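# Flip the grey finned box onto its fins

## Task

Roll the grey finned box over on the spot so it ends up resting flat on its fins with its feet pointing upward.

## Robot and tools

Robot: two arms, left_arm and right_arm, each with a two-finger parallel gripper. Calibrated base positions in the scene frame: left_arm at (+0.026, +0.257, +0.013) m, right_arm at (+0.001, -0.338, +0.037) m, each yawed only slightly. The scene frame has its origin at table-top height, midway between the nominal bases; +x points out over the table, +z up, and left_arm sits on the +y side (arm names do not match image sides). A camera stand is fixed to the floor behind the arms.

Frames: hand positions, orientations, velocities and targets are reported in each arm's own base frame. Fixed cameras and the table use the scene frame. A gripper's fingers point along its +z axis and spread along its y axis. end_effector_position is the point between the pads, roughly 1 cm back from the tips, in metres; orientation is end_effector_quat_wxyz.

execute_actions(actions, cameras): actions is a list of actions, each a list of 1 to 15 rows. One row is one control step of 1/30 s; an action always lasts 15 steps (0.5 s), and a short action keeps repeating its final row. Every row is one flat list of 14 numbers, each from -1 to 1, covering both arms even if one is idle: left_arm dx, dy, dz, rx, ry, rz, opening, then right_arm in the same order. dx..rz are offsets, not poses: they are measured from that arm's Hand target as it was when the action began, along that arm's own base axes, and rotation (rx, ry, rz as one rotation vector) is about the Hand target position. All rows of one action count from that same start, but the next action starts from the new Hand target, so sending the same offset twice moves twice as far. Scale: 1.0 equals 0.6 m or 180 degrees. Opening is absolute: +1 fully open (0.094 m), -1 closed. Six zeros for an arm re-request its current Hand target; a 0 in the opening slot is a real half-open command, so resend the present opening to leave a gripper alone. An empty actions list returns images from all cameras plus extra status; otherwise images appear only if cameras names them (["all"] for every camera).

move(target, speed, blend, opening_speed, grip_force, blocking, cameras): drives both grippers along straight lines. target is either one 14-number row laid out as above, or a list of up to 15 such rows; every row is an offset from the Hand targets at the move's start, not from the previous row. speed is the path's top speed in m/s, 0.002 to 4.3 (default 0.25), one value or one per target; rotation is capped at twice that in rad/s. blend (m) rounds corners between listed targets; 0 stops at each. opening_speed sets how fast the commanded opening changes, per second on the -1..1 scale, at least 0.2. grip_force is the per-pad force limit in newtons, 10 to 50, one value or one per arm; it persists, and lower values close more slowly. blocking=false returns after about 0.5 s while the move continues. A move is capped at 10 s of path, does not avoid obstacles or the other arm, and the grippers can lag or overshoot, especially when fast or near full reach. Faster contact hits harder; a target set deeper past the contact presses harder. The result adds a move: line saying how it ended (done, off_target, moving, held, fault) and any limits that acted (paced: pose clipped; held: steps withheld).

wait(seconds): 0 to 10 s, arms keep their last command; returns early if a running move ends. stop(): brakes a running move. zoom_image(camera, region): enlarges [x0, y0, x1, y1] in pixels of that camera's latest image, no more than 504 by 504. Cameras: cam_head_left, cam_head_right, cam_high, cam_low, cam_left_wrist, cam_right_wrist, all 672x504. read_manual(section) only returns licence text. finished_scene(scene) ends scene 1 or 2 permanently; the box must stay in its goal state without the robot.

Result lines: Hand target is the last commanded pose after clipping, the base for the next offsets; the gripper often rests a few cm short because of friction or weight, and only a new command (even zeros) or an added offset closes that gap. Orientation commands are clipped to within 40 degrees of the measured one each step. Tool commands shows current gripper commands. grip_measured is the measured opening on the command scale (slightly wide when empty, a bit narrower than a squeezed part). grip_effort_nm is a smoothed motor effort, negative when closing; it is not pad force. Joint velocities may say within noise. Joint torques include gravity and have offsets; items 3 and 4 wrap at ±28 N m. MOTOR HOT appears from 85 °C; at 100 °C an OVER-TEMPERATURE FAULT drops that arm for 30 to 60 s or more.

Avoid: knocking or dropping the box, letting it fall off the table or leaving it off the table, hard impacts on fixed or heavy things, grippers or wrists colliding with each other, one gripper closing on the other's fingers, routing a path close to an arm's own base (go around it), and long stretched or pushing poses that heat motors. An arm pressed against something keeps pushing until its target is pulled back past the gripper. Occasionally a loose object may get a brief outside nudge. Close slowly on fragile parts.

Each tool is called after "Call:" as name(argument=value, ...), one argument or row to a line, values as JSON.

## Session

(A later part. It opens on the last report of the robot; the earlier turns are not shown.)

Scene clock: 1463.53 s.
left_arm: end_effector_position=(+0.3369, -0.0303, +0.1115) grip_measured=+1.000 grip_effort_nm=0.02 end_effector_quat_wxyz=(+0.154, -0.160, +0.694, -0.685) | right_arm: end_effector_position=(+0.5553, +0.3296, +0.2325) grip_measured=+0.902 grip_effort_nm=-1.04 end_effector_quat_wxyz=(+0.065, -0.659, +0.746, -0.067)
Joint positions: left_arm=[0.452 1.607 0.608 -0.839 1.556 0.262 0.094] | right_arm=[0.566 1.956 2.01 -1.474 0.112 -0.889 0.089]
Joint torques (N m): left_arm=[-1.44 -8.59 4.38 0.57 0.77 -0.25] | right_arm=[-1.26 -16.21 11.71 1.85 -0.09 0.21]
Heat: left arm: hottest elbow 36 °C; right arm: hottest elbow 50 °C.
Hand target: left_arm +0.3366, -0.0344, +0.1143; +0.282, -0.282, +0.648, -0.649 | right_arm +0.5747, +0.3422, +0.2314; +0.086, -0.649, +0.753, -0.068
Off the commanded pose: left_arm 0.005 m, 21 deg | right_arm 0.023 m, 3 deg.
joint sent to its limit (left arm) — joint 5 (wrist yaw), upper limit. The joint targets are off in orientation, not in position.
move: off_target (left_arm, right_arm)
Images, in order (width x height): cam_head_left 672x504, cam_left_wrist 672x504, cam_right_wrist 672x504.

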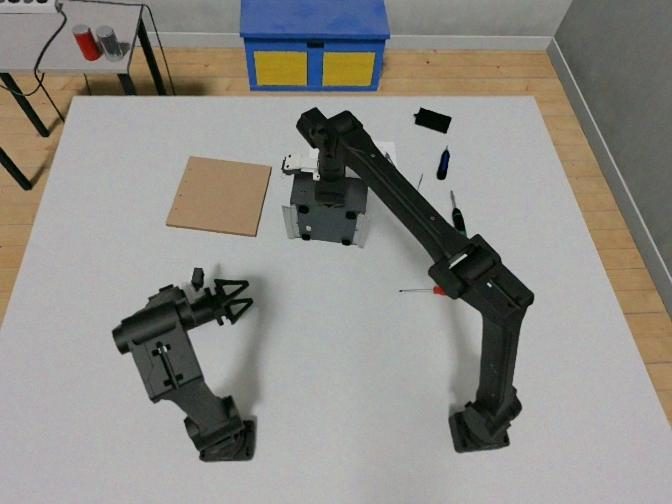

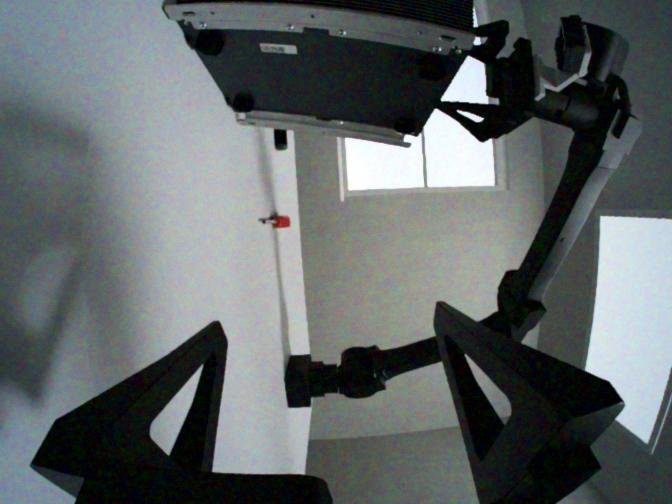

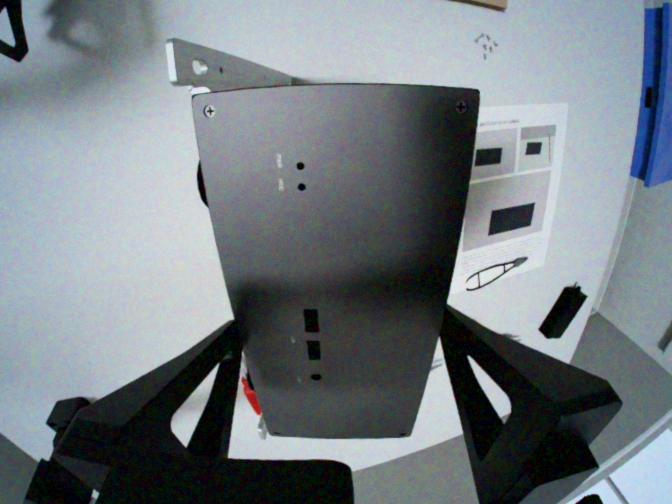

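Call:
move(
  target=[0,0,0,0,0,0,1,0.08,-0.0075,-0.01,0.006,0.061,0,0.7],
  speed=0.04,
  cameras=["cam_head_left","cam_right_wrist","cam_left_wrist","cam_low"],
)

Scene clock: 1475.70 s.
left_arm: end_effector_position=(+0.3368, -0.0304, +0.1115) grip_measured=+1.000 grip_effort_nm=0.02 end_effector_quat_wxyz=(+0.155, -0.161, +0.694, -0.685) | right_arm: end_effector_position=(+0.6039, +0.3371, +0.2346) grip_measured=+0.903 grip_effort_nm=-1.04 end_effector_quat_wxyz=(+0.050, -0.660, +0.749, +0.006)
Joint positions: left_arm=[0.452 1.589 0.591 -0.754 1.556 0.177 0.094] | right_arm=[0.501 2.181 2.39 -1.685 -0.034 -0.942 0.089]
Joint torques (N m): left_arm=[-1.55 -8.59 4.51 0.81 0.78 -0.23] | right_arm=[-1.03 -16.73 12.71 0.46 0.84 0.18]
Heat: left arm: hottest elbow 36 °C; right arm: hottest elbow 51 °C.
Hand target: left_arm +0.3365, -0.0345, +0.1143; +0.282, -0.282, +0.648, -0.649 | right_arm +0.6227, +0.3378, +0.2253; +0.020, -0.651, +0.759, +0.001
Off the commanded pose: left_arm 0.005 m, 21 deg | right_arm 0.021 m, 4 deg.
joint sent to its limit (left arm) — joint 5 (wrist yaw), upper limit. The joint targets are off in orientation, not in position.
joint sent to its limit (right arm) — joint 4 (wrist pitch), lower limit. The joint targets are off in orientation, not in position.
move: off_target (left_arm, right_arm)
Images, in order (width x height): cam_head_left 672x504, cam_low 672x504, cam_left_wrist 672x504, cam_right_wrist 672x504.

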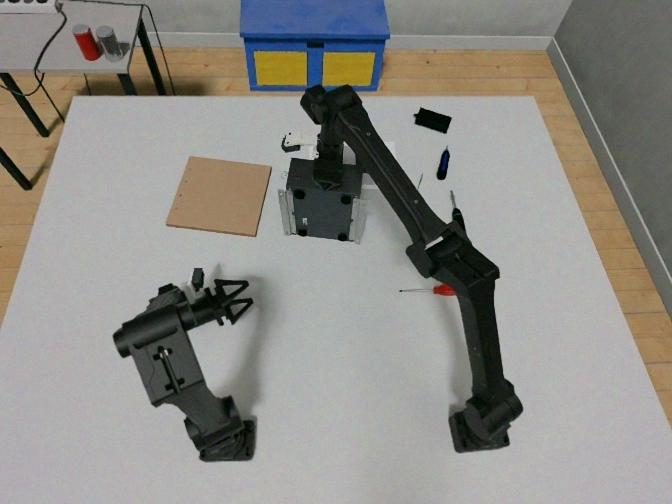

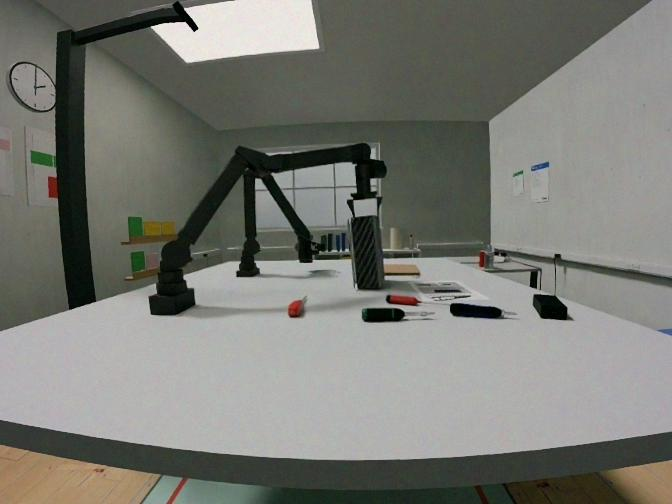

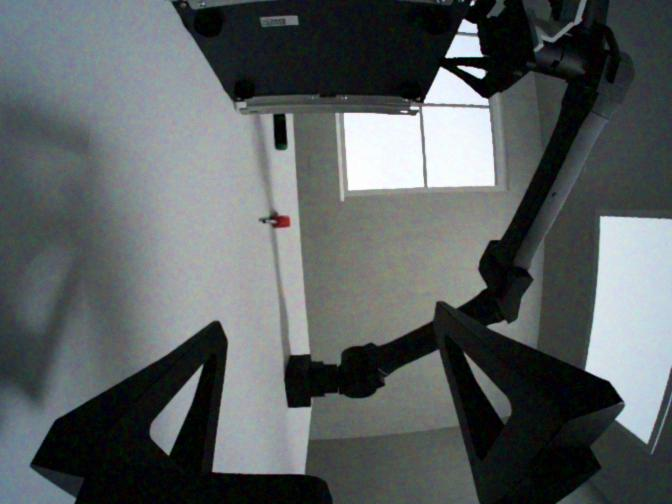

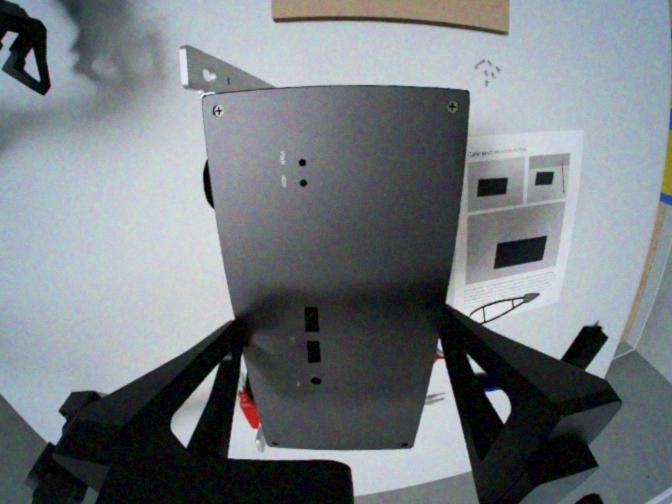

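Call:
zoom_image(
  camera="cam_low",
  region=[310, 180, 430, 310],
)

Scaled by 3.877.

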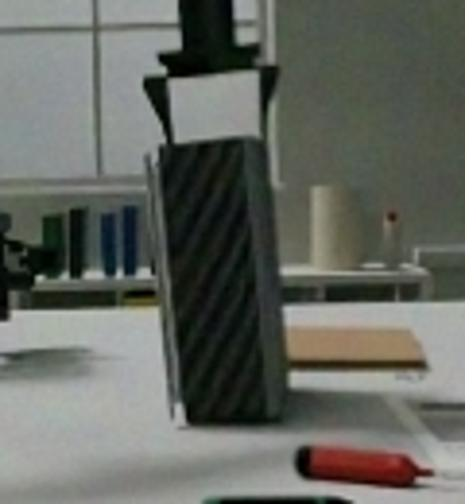

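Call:
move(
  target=[0,0,0,0,0,0,1,0,0,0.004,0,0,0,1],
  speed=0.02,
  opening_speed=0.2,
  cameras=["cam_right_wrist","cam_low"],
)

Call:
zoom_image(
  camera="cam_low",
  region=[310, 180, 430, 310],
)

Scene clock: 1500.40 s.
left_arm: end_effector_position=(+0.3368, -0.0304, +0.1115) grip_measured=+1.000 grip_effort_nm=0.02 end_effector_quat_wxyz=(+0.155, -0.161, +0.694, -0.685) | right_arm: end_effector_position=(+0.6175, +0.3378, +0.2308) grip_measured=+0.999 grip_effort_nm=0.04 end_effector_quat_wxyz=(+0.058, -0.657, +0.752, -0.009)
Joint positions: left_arm=[0.452 1.578 0.578 -0.693 1.556 0.116 0.094] | right_arm=[0.499 2.21 2.43 -1.674 -0.008 -0.936 0.094]
Joint torques (N m): left_arm=[-1.44 -8.41 4.53 0.92 0.79 -0.21] | right_arm=[-1.2 -19.72 10.26 0.24 -0.22 0.11]
Heat: left arm: hottest elbow 36 °C; right arm: hottest elbow 55 °C.
Hand target: left_arm +0.3365, -0.0345, +0.1143; +0.282, -0.282, +0.648, -0.649 | right_arm +0.6226, +0.3379, +0.2276; +0.020, -0.651, +0.759, +0.001
Off the commanded pose: left_arm 0.005 m, 21 deg | right_arm 0.006 m, 5 deg.
joint sent to its limit (left arm) — joint 5 (wrist yaw), upper limit. The joint targets are off in orientation, not in position.
joint sent to its limit (right arm) — joint 4 (wrist pitch), lower limit. The joint targets are off in orientation, not in position.
move: off_target (left_arm, right_arm)
Images, in order (width x height): cam_low 672x504, cam_right_wrist 672x504.

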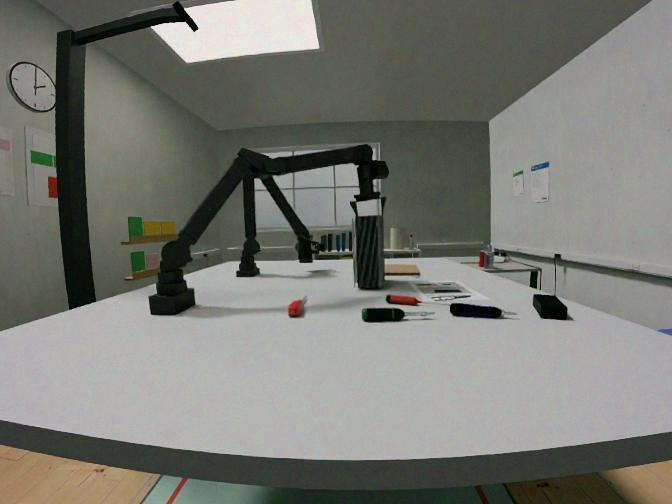

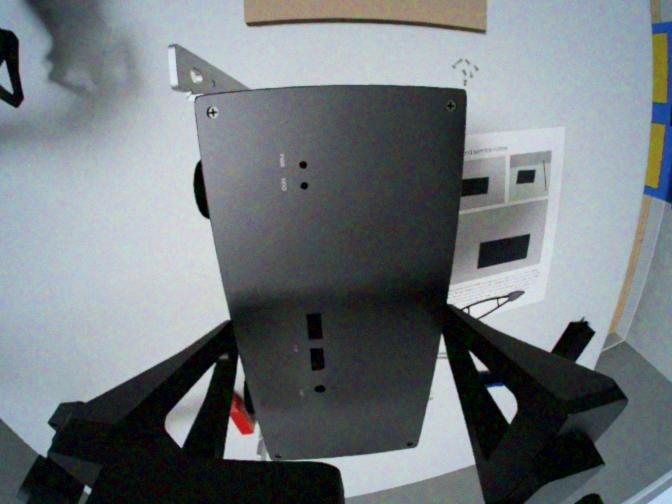

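Scaled by 3.877.

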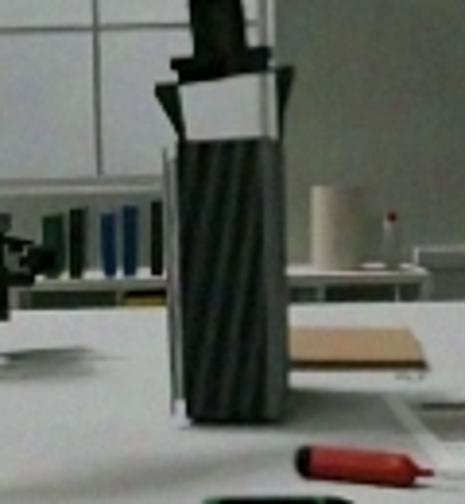

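Call:
move(
  target=[0,0,0,0,0,0,1,0.015,0,0,0,0,0,1],
  speed=0.02,
  cameras=["cam_right_wrist","cam_low"],
)

Call:
zoom_image(
  camera="cam_low",
  region=[310, 180, 430, 310],
)

Scene clock: 1508.00 s.
left_arm: end_effector_position=(+0.3367, -0.0304, +0.1114) grip_measured=+1.000 grip_effort_nm=0.02 end_effector_quat_wxyz=(+0.155, -0.162, +0.694, -0.685) | right_arm: end_effector_position=(+0.6250, +0.3390, +0.2298) grip_measured=+0.999 grip_effort_nm=0.04 end_effector_quat_wxyz=(+0.063, -0.655, +0.753, -0.010)
Joint positions: left_arm=[0.452 1.566 0.565 -0.627 1.556 0.051 0.094] | right_arm=[0.496 2.23 2.462 -1.674 -0.007 -0.936 0.094]
Joint torques (N m): left_arm=[-1.55 -8.35 4.63 0.96 0.79 -0.24] | right_arm=[-1.26 -19.31 10.5 0.09 -0.28 0.06]
Heat: left arm: hottest elbow 36 °C; right arm: hottest elbow 54 °C.
Hand target: left_arm +0.3365, -0.0345, +0.1142; +0.282, -0.282, +0.648, -0.649 | right_arm +0.6317, +0.3377, +0.2278; +0.020, -0.651, +0.759, +0.001
Off the commanded pose: left_arm 0.005 m, 21 deg | right_arm 0.007 m, 5 deg.
joint sent to its limit (left arm) — joint 5 (wrist yaw), upper limit. The joint targets are off in orientation, not in position.
joint sent to its limit (right arm) — joint 4 (wrist pitch), lower limit. The joint targets are off in orientation, not in position.
move: off_target (left_arm, right_arm)
Images, in order (width x height): cam_low 672x504, cam_right_wrist 672x504.

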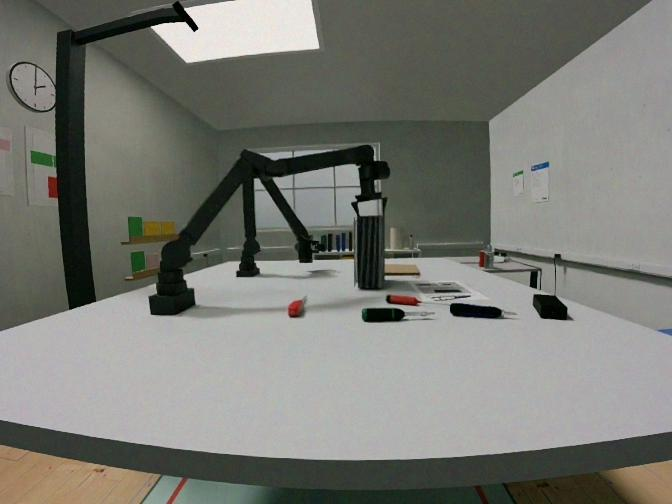

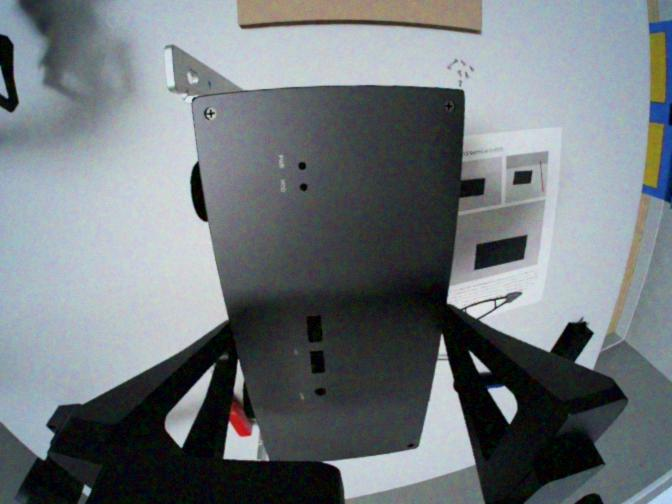

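Scaled by 3.877.

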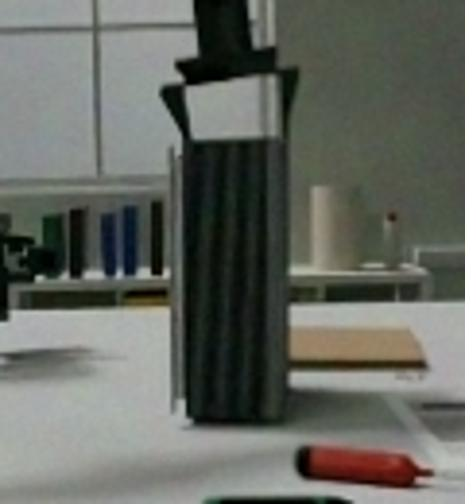

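Call:
move(
  target=[0,0,0,0,0,0,1,-0.006,0,0.06,0,-0.025,0,1],
  speed=0.03,
  cameras=["cam_right_wrist","cam_low"],
)

Call:
zoom_image(
  camera="cam_low",
  region=[310, 180, 430, 310],
)

Scene clock: 1522.67 s.
left_arm: end_effector_position=(+0.3367, -0.0304, +0.1114) grip_measured=+1.000 grip_effort_nm=0.02 end_effector_quat_wxyz=(+0.155, -0.162, +0.694, -0.685) | right_arm: end_effector_position=(+0.6258, +0.3333, +0.2336) grip_measured=+0.999 grip_effort_nm=0.04 end_effector_quat_wxyz=(+0.060, -0.653, +0.754, -0.026)
Joint positions: left_arm=[0.452 1.557 0.554 -0.57 1.556 -0.004 0.094] | right_arm=[0.496 2.225 2.462 -1.68 0.024 -0.933 0.094]
Joint torques (N m): left_arm=[-1.61 -8.41 4.67 1.14 0.8 -0.23] | right_arm=[-0.21 -23.3 11.25 0.35 0.06 0.1]
Heat: left arm: hottest elbow 36 °C; right arm: hottest elbow 51 °C.
Hand target: left_arm +0.3364, -0.0345, +0.1143; +0.282, -0.282, +0.648, -0.649 | right_arm +0.6282, +0.3378, +0.2637; +0.050, -0.651, +0.757, -0.024
Off the commanded pose: left_arm 0.005 m, 21 deg | right_arm 0.031 m, 1 deg.
joint sent to its limit (left arm) — joint 5 (wrist yaw), upper limit. The joint targets are off in orientation, not in position.
joint sent to its limit (right arm) — joint 4 (wrist pitch), lower limit. The joint targets are off in orientation, not in position.
move: off_target (left_arm, right_arm)
Images, in order (width x height): cam_low 672x504, cam_right_wrist 672x504.

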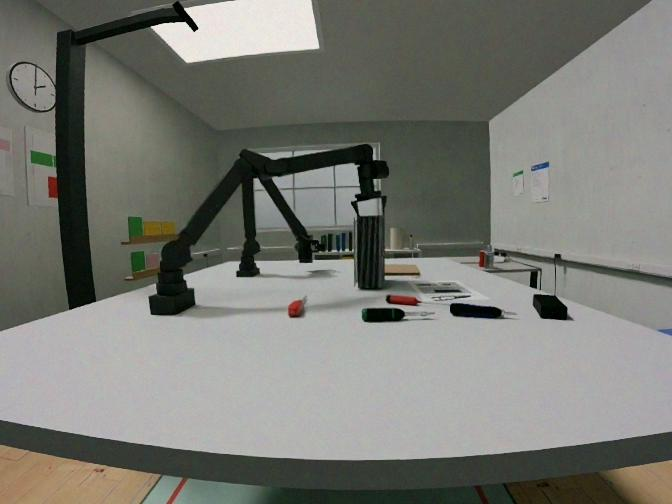

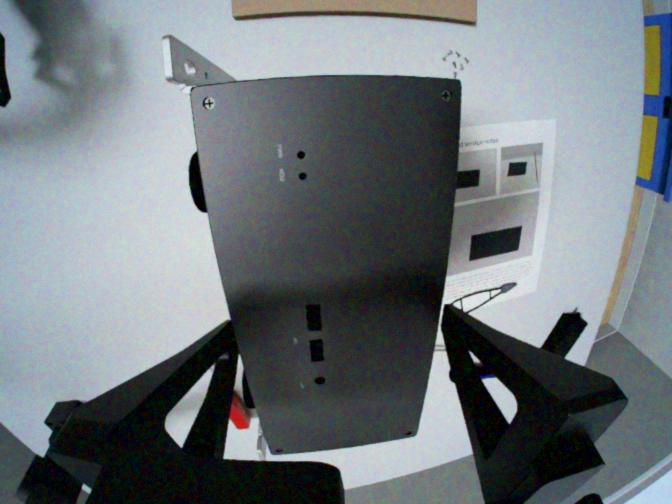

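Scaled by 3.877.

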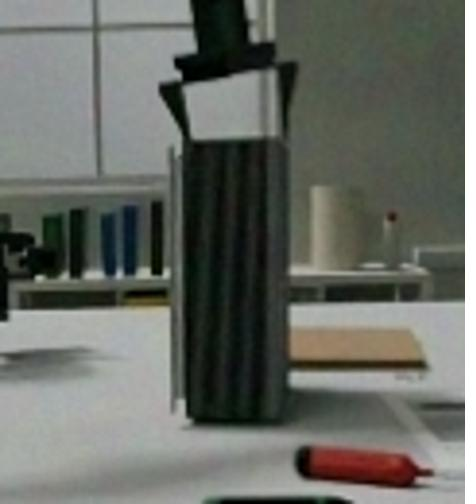

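Call:
move(
  target=[0,0,0,0,0,0,1,-0.003,0,0.05,0,-0.01,0,1],
  speed=0.03,
  cameras=["cam_right_wrist","cam_low"],
)

Call:
zoom_image(
  camera="cam_low",
  region=[310, 180, 430, 310],
)

Scene clock: 1529.87 s.
left_arm: end_effector_position=(+0.3367, -0.0304, +0.1114) grip_measured=+1.000 grip_effort_nm=0.02 end_effector_quat_wxyz=(+0.155, -0.162, +0.694, -0.685) | right_arm: end_effector_position=(+0.6266, +0.3306, +0.2641) grip_measured=+0.999 grip_effort_nm=0.04 end_effector_quat_wxyz=(+0.084, -0.651, +0.754, -0.039)
Joint positions: left_arm=[0.452 1.55 0.544 -0.522 1.556 -0.05 0.094] | right_arm=[0.496 2.193 2.484 -1.68 0.04 -0.932 0.094]
Joint torques (N m): left_arm=[-1.49 -8.29 4.68 1.06 0.79 -0.24] | right_arm=[-0.26 -22.42 11.22 0.69 0.07 0.12]
Heat: left arm: hottest elbow 36 °C; right arm: hottest elbow 51 °C.
Hand target: left_arm +0.3365, -0.0345, +0.1143; +0.282, -0.282, +0.648, -0.649 | right_arm +0.6264, +0.3378, +0.2939; +0.062, -0.650, +0.756, -0.035
Off the commanded pose: left_arm 0.005 m, 21 deg | right_arm 0.030 m, 3 deg.
joint sent to its limit (left arm) — joint 5 (wrist yaw), upper limit. The joint targets are off in orientation, not in position.
joint sent to its limit (right arm) — joint 4 (wrist pitch), lower limit. The joint targets are off in orientation, not in position.
move: off_target (left_arm, right_arm)
Images, in order (width x height): cam_low 672x504, cam_right_wrist 672x504.

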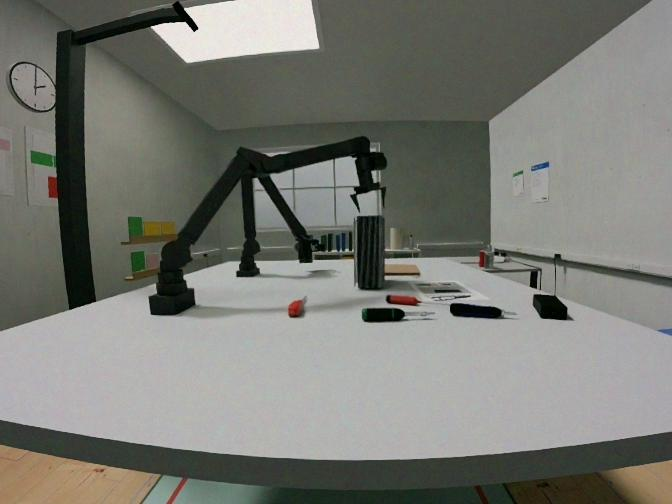

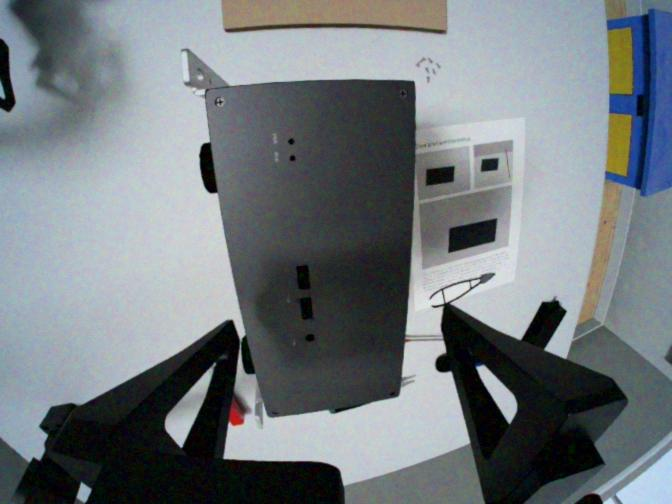

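Scaled by 3.877.

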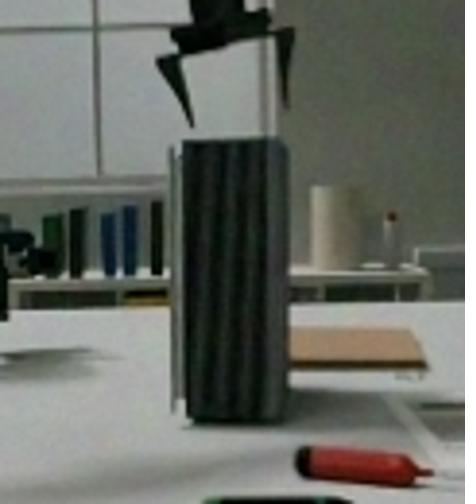

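Call:
move(
  target=[0,0,0,0,0,0,1,0,0,0.005,-0.0885,-0.0253,0.4915,1],
  speed=0.35,
  cameras=["cam_right_wrist","cam_low","cam_head_left"],
)

Scene clock: 1598.10 s.
left_arm: end_effector_position=(+0.3380, -0.0307, +0.1174) grip_measured=+1.000 grip_effort_nm=0.02 end_effector_quat_wxyz=(+0.290, -0.278, +0.650, -0.645) | right_arm: end_effector_position=(+0.6270, +0.3300, +0.2673) grip_measured=+0.999 grip_effort_nm=0.04 end_effector_quat_wxyz=(+0.000, +0.956, -0.264, +0.129)
Joint positions: left_arm=[0.395 1.685 0.168 1.516 1.139 -1.553 0.094] | right_arm=[0.53 2.193 2.484 -1.68 0.185 -2.089 0.094]
Joint torques (N m): left_arm=[-1.67 -4.25 1.73 2.69 -0.04 -0.24] | right_arm=[0.38 -22.36 11.26 0.57 0.17 -0.14]
Heat: left arm: hottest elbow 36 °C; right arm: hottest elbow 47 °C.
Hand target: left_arm +0.3366, -0.0344, +0.1143; +0.282, -0.282, +0.648, -0.649 | right_arm +0.6263, +0.3379, +0.2968; -0.013, +0.992, -0.076, +0.099
Off the commanded pose: left_arm 0.005 m, 1 deg | right_arm 0.031 m, 22 deg.
joint sent to its limit (right arm) — joint 4 (wrist pitch), lower limit; joint 6 (wrist roll), lower limit. The joint targets are off in orientation, not in position.
move: off_target (right_arm)
Images, in order (width x height): cam_head_left 672x504, cam_low 672x504, cam_right_wrist 672x504.

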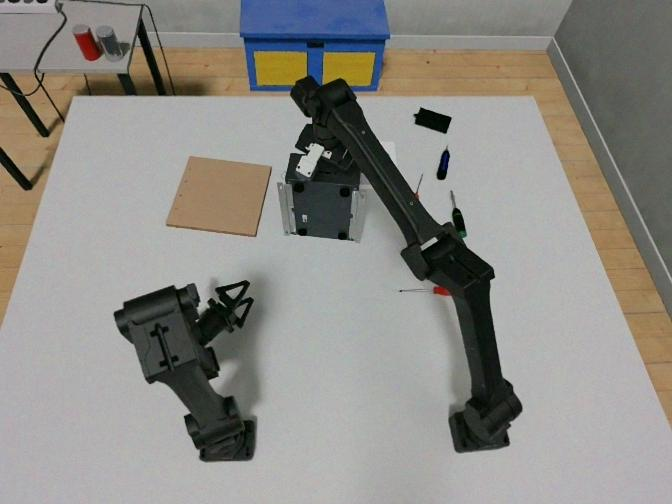

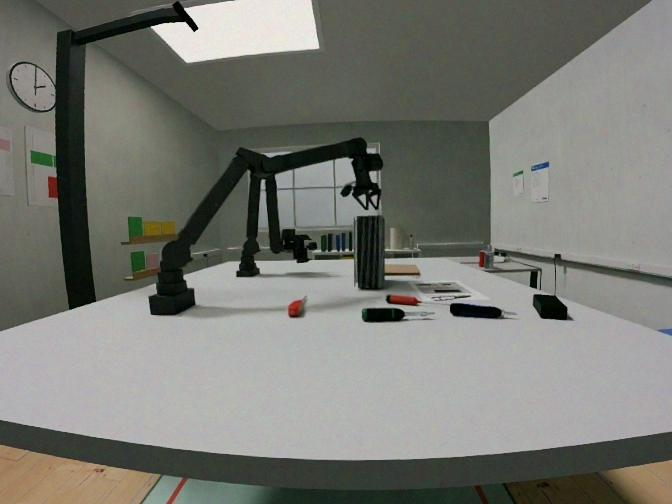

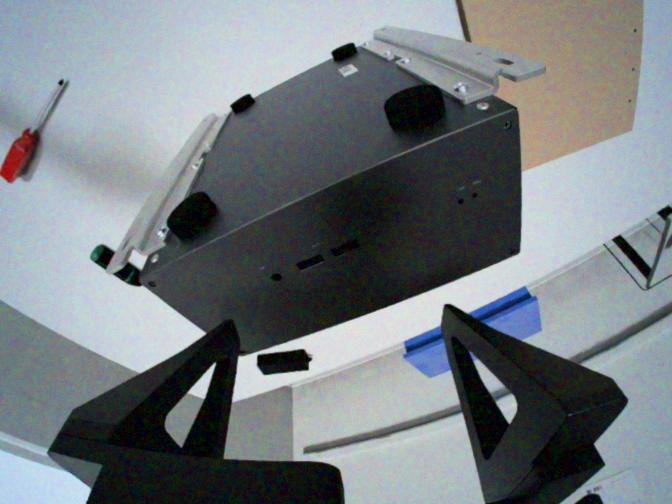

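Call:
move(
  target=[
    [0,0,0,0,0,0,1,0,0,0.0,0.0885,0.0253,-0.4915,1],
    [0,0,0,0,0,0,1,0,0,0,0.176,0.0503,-0.9777,1],
    [0,0,0,0,0,0,1,0,0,0,-0.0964,-0.0275,0.535,1],
  ],
  speed=0.35,
  blend=[0.05,0.05,0],
  cameras=["cam_right_wrist","cam_low","cam_head_left"],
)

Scene clock: 1639.30 s.
left_arm: end_effector_position=(+0.3380, -0.0307, +0.1174) grip_measured=+1.000 grip_effort_nm=0.02 end_effector_quat_wxyz=(+0.290, -0.278, +0.649, -0.645) | right_arm: end_effector_position=(+0.6221, +0.3399, +0.2661) grip_measured=+0.999 grip_effort_nm=0.03 end_effector_quat_wxyz=(+0.040, +0.701, +0.707, +0.085)
Joint positions: left_arm=[0.395 1.689 0.168 1.524 1.139 -1.557 0.094] | right_arm=[0.508 2.193 2.487 -1.68 0.03 2.068 0.094]
Joint torques (N m): left_arm=[-1.61 -4.19 1.76 2.7 -0.04 -0.24] | right_arm=[-0.26 -23.47 11.25 0.43 0.2 0.05]
Heat: left arm: hottest elbow 35 °C; right arm: hottest elbow 47 °C.
Hand target: left_arm +0.3366, -0.0344, +0.1143; +0.282, -0.282, +0.648, -0.649 | right_arm +0.6264, +0.3378, +0.2967; +0.047, +0.705, +0.700, +0.103
Off the commanded pose: left_arm 0.005 m, 1 deg | right_arm 0.031 m, 2 deg.
joint sent to its limit (right arm) — joint 4 (wrist pitch), lower limit. The joint targets still meet the commanded pose.
move: off_target (right_arm)
Images, in order (width x height): cam_head_left 672x504, cam_low 672x504, cam_right_wrist 672x504.

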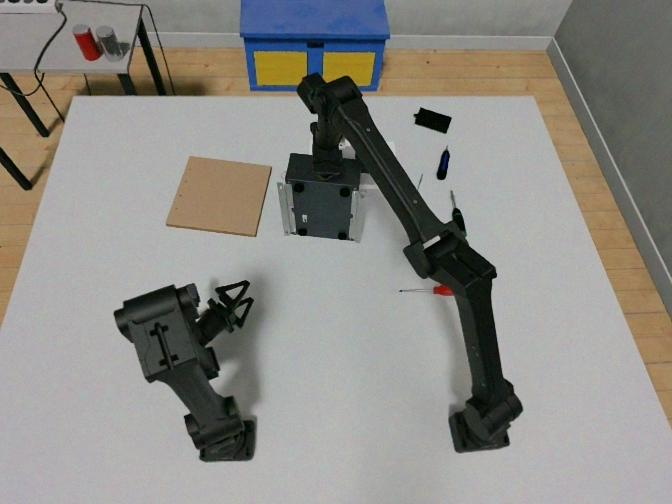

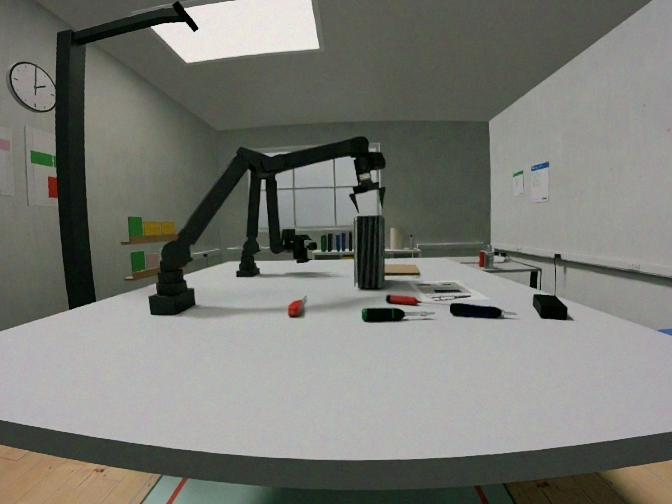

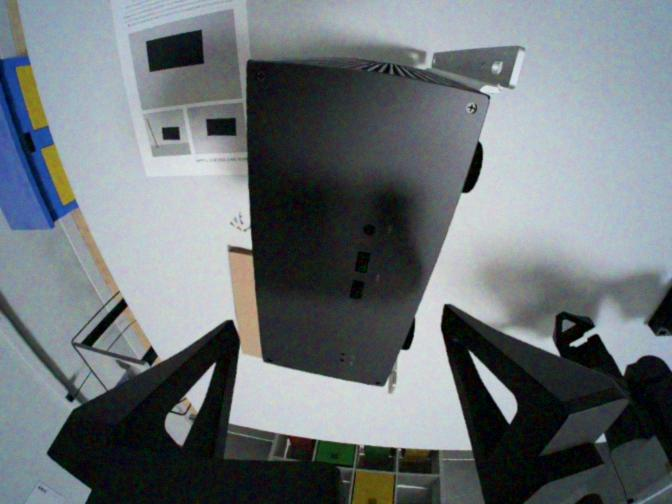

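Call:
move(
  target=[0,0,0,0,0,0,1,0.004,-0.004,-0.075,0,0,0,1],
  speed=0.04,
  cameras=["cam_right_wrist","cam_low"],
)

Call:
zoom_image(
  camera="cam_low",
  region=[310, 180, 430, 310],
)

Scene clock: 1701.93 s.
left_arm: end_effector_position=(+0.3380, -0.0307, +0.1174) grip_measured=+1.000 grip_effort_nm=0.02 end_effector_quat_wxyz=(+0.290, -0.278, +0.649, -0.645) | right_arm: end_effector_position=(+0.6239, +0.3409, +0.2391) grip_measured=+0.999 grip_effort_nm=0.03 end_effector_quat_wxyz=(+0.042, +0.701, +0.706, +0.089)
Joint positions: left_arm=[0.395 1.689 0.168 1.524 1.139 -1.557 0.094] | right_arm=[0.508 2.159 2.355 -1.572 0.03 2.068 0.094]
Joint torques (N m): left_arm=[-1.79 -4.01 1.78 2.71 -0.05 -0.23] | right_arm=[-0.97 -22.59 7.87 1.2 0.17 0.01]
Heat: left arm: hottest elbow 34 °C; right arm: hottest elbow 48 °C.
Hand target: left_arm +0.3366, -0.0344, +0.1143; +0.282, -0.282, +0.648, -0.649 | right_arm +0.6287, +0.3354, +0.2517; +0.047, +0.705, +0.700, +0.103
Off the commanded pose: left_arm 0.005 m, 1 deg | right_arm 0.015 m, 2 deg.
move: off_target (right_arm)
Images, in order (width x height): cam_low 672x504, cam_right_wrist 672x504.

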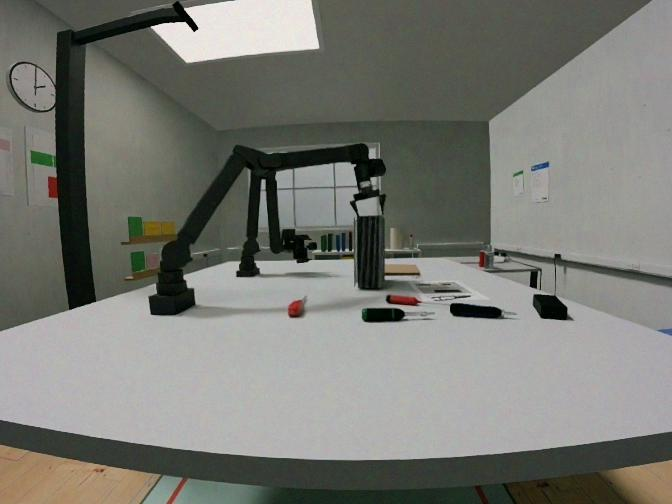

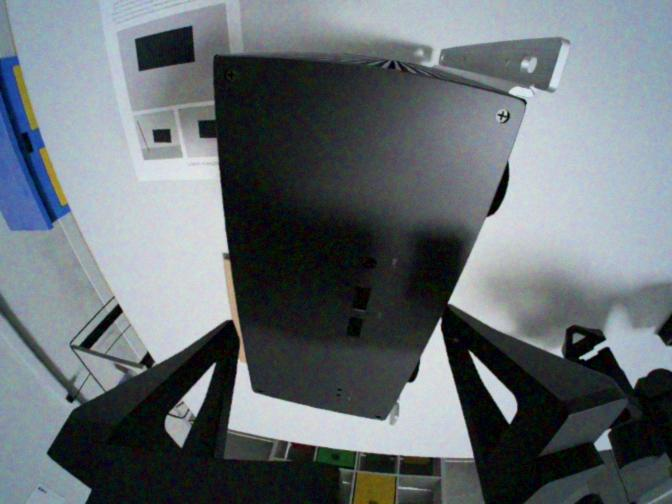

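Scaled by 3.877.

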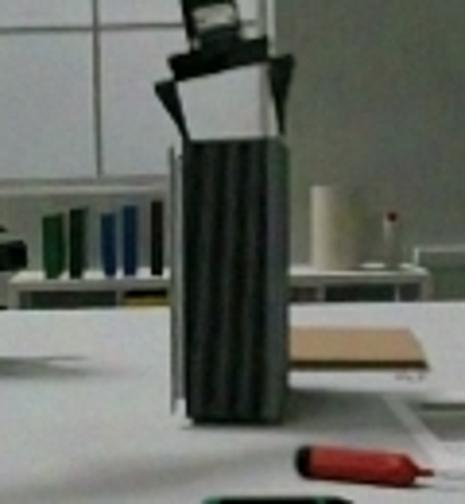

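Call:
move(
  target=[0,0,0,0,0,0,1,-0.004,-0.004,0.015,0,0.04,0,1],
  speed=0.06,
  cameras=["cam_right_wrist","cam_low"],
)

Call:
zoom_image(
  camera="cam_low",
  region=[310, 180, 430, 310],
)

Scene clock: 1718.60 s.
left_arm: end_effector_position=(+0.3380, -0.0307, +0.1174) grip_measured=+1.000 grip_effort_nm=0.02 end_effector_quat_wxyz=(+0.290, -0.278, +0.649, -0.645) | right_arm: end_effector_position=(+0.6156, +0.3384, +0.2499) grip_measured=+0.999 grip_effort_nm=0.04 end_effector_quat_wxyz=(+0.009, +0.705, +0.706, +0.073)
Joint positions: left_arm=[0.395 1.689 0.168 1.524 1.139 -1.557 0.094] | right_arm=[0.497 2.19 2.444 -1.68 -0.025 2.068 0.094]
Joint torques (N m): left_arm=[-1.61 -4.13 1.7 2.69 -0.05 -0.24] | right_arm=[-1.55 -20.25 11.07 0.43 -0.1 0.01]
Heat: left arm: hottest elbow 34 °C; right arm: hottest elbow 47 °C.
Hand target: left_arm +0.3366, -0.0344, +0.1143; +0.282, -0.282, +0.648, -0.649 | right_arm +0.6263, +0.3330, +0.2608; +0.003, +0.711, +0.701, +0.059
Off the commanded pose: left_arm 0.005 m, 1 deg | right_arm 0.016 m, 2 deg.
joint sent to its limit (right arm) — joint 4 (wrist pitch), lower limit. The joint targets are off in orientation, not in position.
move: off_target (right_arm)
Images, in order (width x height): cam_low 672x504, cam_right_wrist 672x504.

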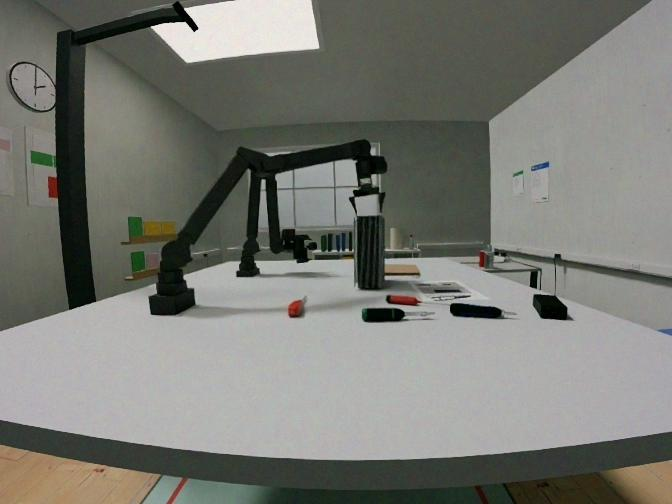

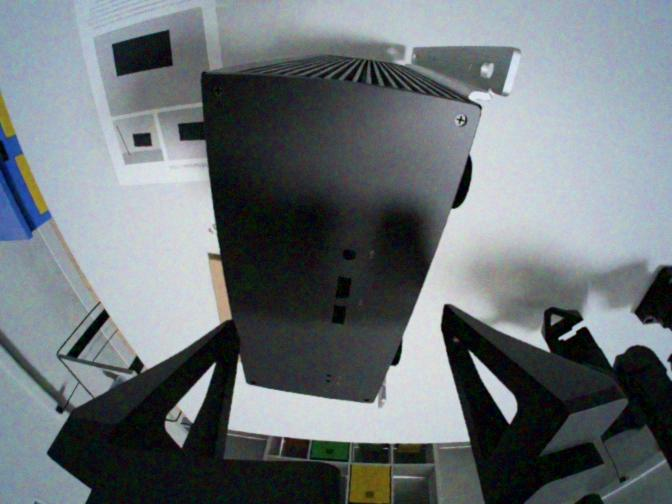

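Scaled by 3.877.

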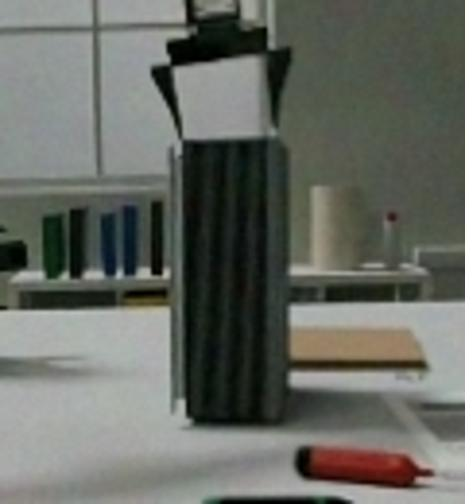

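Call:
move(
  target=[0,0,0,0,0,0,1,0.013,0,-0.028,0,0,0,1],
  speed=0.04,
  cameras=["cam_right_wrist","cam_low"],
)

Call:
zoom_image(
  camera="cam_low",
  region=[310, 180, 430, 310],
)

Scene clock: 1770.93 s.
left_arm: end_effector_position=(+0.3380, -0.0307, +0.1174) grip_measured=+1.000 grip_effort_nm=0.02 end_effector_quat_wxyz=(+0.290, -0.278, +0.649, -0.645) | right_arm: end_effector_position=(+0.6229, +0.3385, +0.2342) grip_measured=+0.999 grip_effort_nm=0.04 end_effector_quat_wxyz=(+0.006, +0.707, +0.704, +0.065)
Joint positions: left_arm=[0.395 1.689 0.168 1.524 1.139 -1.557 0.094] | right_arm=[0.492 2.224 2.462 -1.68 -0.026 2.068 0.094]
Joint torques (N m): left_arm=[-1.61 -4.25 1.76 2.71 -0.04 -0.24] | right_arm=[-2.32 -20.19 11.11 0.32 -0.13 -0.11]
Heat: left arm: hottest elbow 34 °C; right arm: hottest elbow 47 °C.
Hand target: left_arm +0.3366, -0.0344, +0.1143; +0.282, -0.282, +0.648, -0.649 | right_arm +0.6341, +0.3330, +0.2438; +0.003, +0.710, +0.701, +0.059
Off the commanded pose: left_arm 0.005 m, 1 deg | right_arm 0.016 m, 1 deg.
joint sent to its limit (right arm) — joint 4 (wrist pitch), lower limit. The joint targets still meet the commanded pose.
move: off_target (right_arm)
Images, in order (width x height): cam_low 672x504, cam_right_wrist 672x504.

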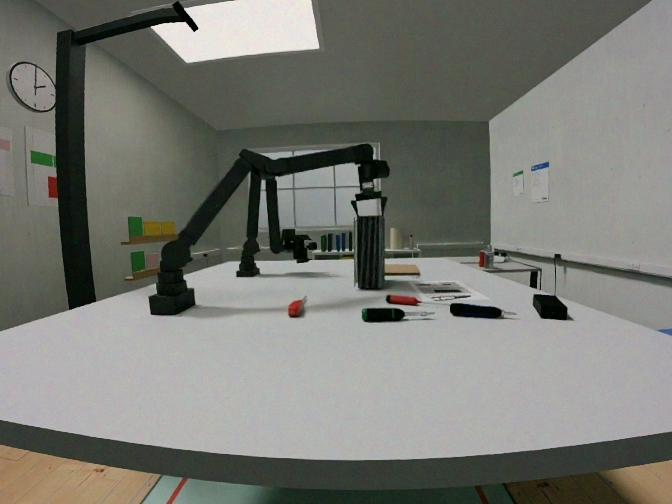

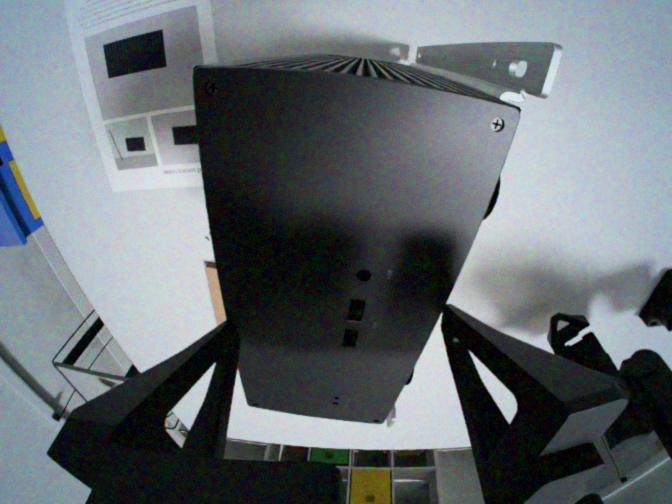

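Scaled by 3.877.

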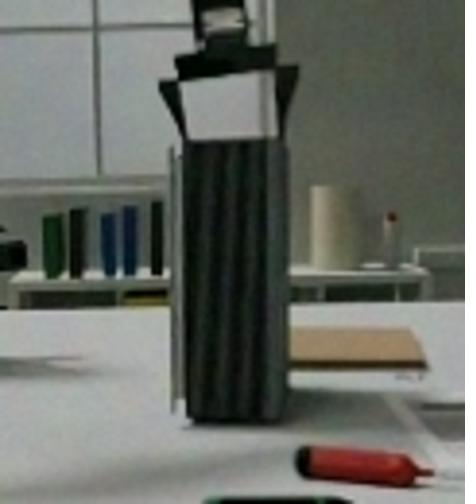

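Call:
zoom_image(
  camera="cam_right_wrist",
  region=[200, 270, 300, 370],
)

Call:
zoom_image(
  camera="cam_right_wrist",
  region=[380, 260, 480, 360],
)

Scaled by 5.040 from the camera's 672x504 image, which has a finer 960x720 frame.

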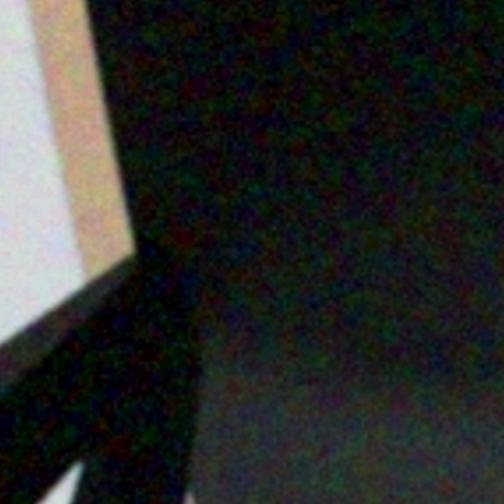

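Scaled by 5.040 from the camera's 672x504 image, which has a finer 960x720 frame.

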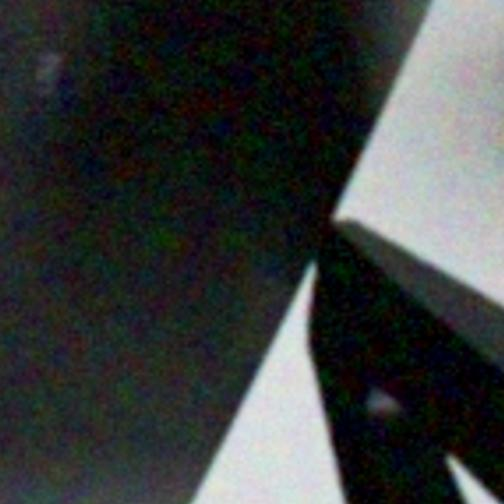

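Call:
move(
  target=[0,0,0,0,0,0,1,0.0,0,-0.0125,0,0,0,1],
  speed=0.03,
  cameras=["cam_right_wrist","cam_low"],
)

Call:
zoom_image(
  camera="cam_low",
  region=[310, 180, 430, 310],
)

Call:
zoom_image(
  camera="cam_right_wrist",
  region=[380, 260, 480, 360],
)

Scene clock: 1813.13 s.
left_arm: end_effector_position=(+0.3380, -0.0307, +0.1174) grip_measured=+1.000 grip_effort_nm=0.02 end_effector_quat_wxyz=(+0.290, -0.278, +0.649, -0.645) | right_arm: end_effector_position=(+0.6231, +0.3386, +0.2329) grip_measured=+0.999 grip_effort_nm=0.03 end_effector_quat_wxyz=(+0.006, +0.707, +0.704, +0.065)
Joint positions: left_arm=[0.395 1.689 0.168 1.524 1.139 -1.557 0.094] | right_arm=[0.492 2.226 2.462 -1.68 -0.026 2.068 0.094]
Joint torques (N m): left_arm=[-1.55 -4.19 1.7 2.65 -0.04 -0.22] | right_arm=[-1.08 -20.13 10.76 0.29 -0.11 -0.09]
Heat: left arm: hottest elbow 33 °C; right arm: hottest elbow 51 °C.
Hand target: left_arm +0.3366, -0.0344, +0.1143; +0.282, -0.282, +0.648, -0.649 | right_arm +0.6341, +0.3330, +0.2364; +0.003, +0.710, +0.701, +0.059
Off the commanded pose: left_arm 0.005 m, 1 deg | right_arm 0.013 m, 1 deg.
joint sent to its limit (right arm) — joint 4 (wrist pitch), lower limit. The joint targets still meet the commanded pose.
move: off_target (right_arm)
Images, in order (width x height): cam_low 672x504, cam_right_wrist 672x504.

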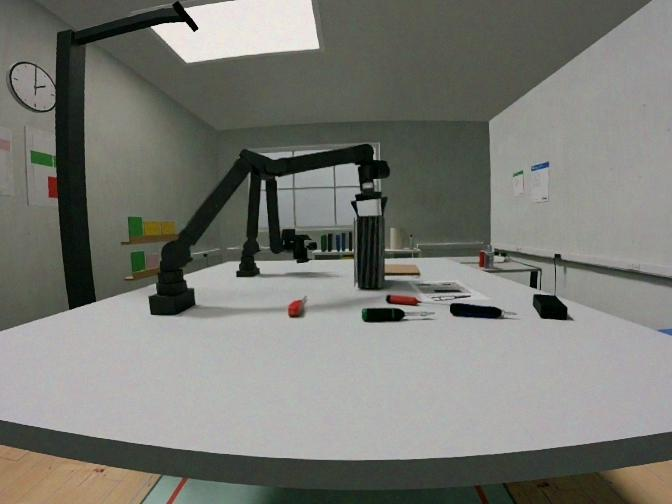

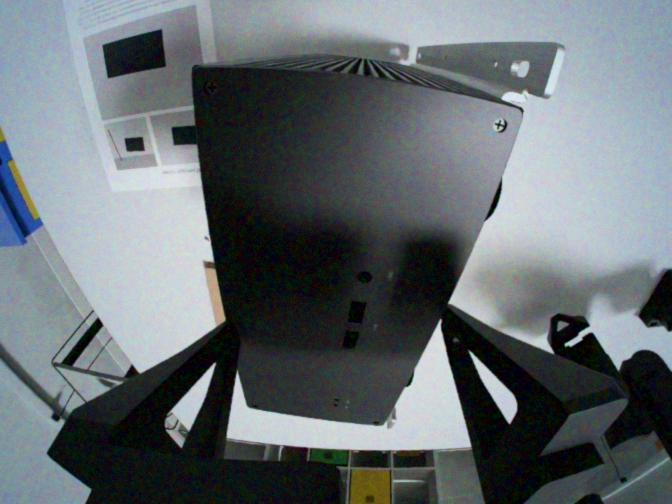

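Scaled by 3.877.

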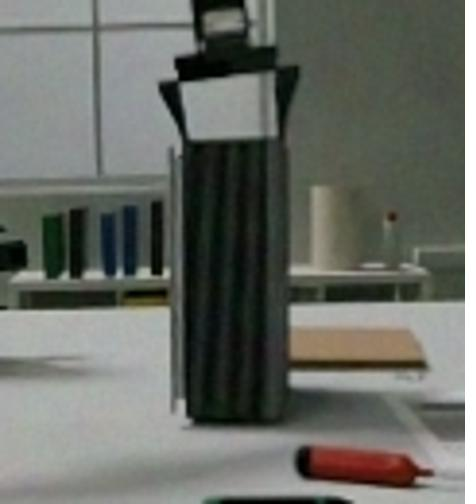

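Scaled by 5.040 from the camera's 672x504 image, which has a finer 960x720 frame.

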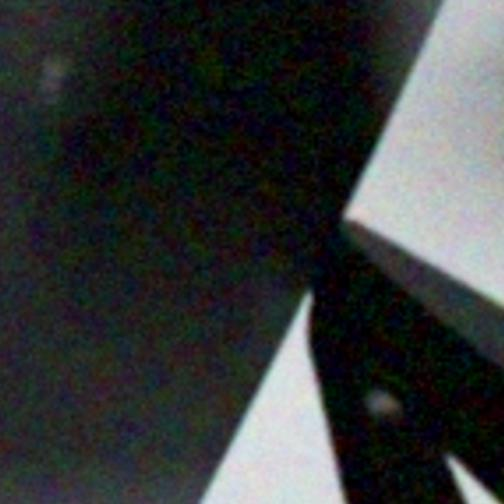

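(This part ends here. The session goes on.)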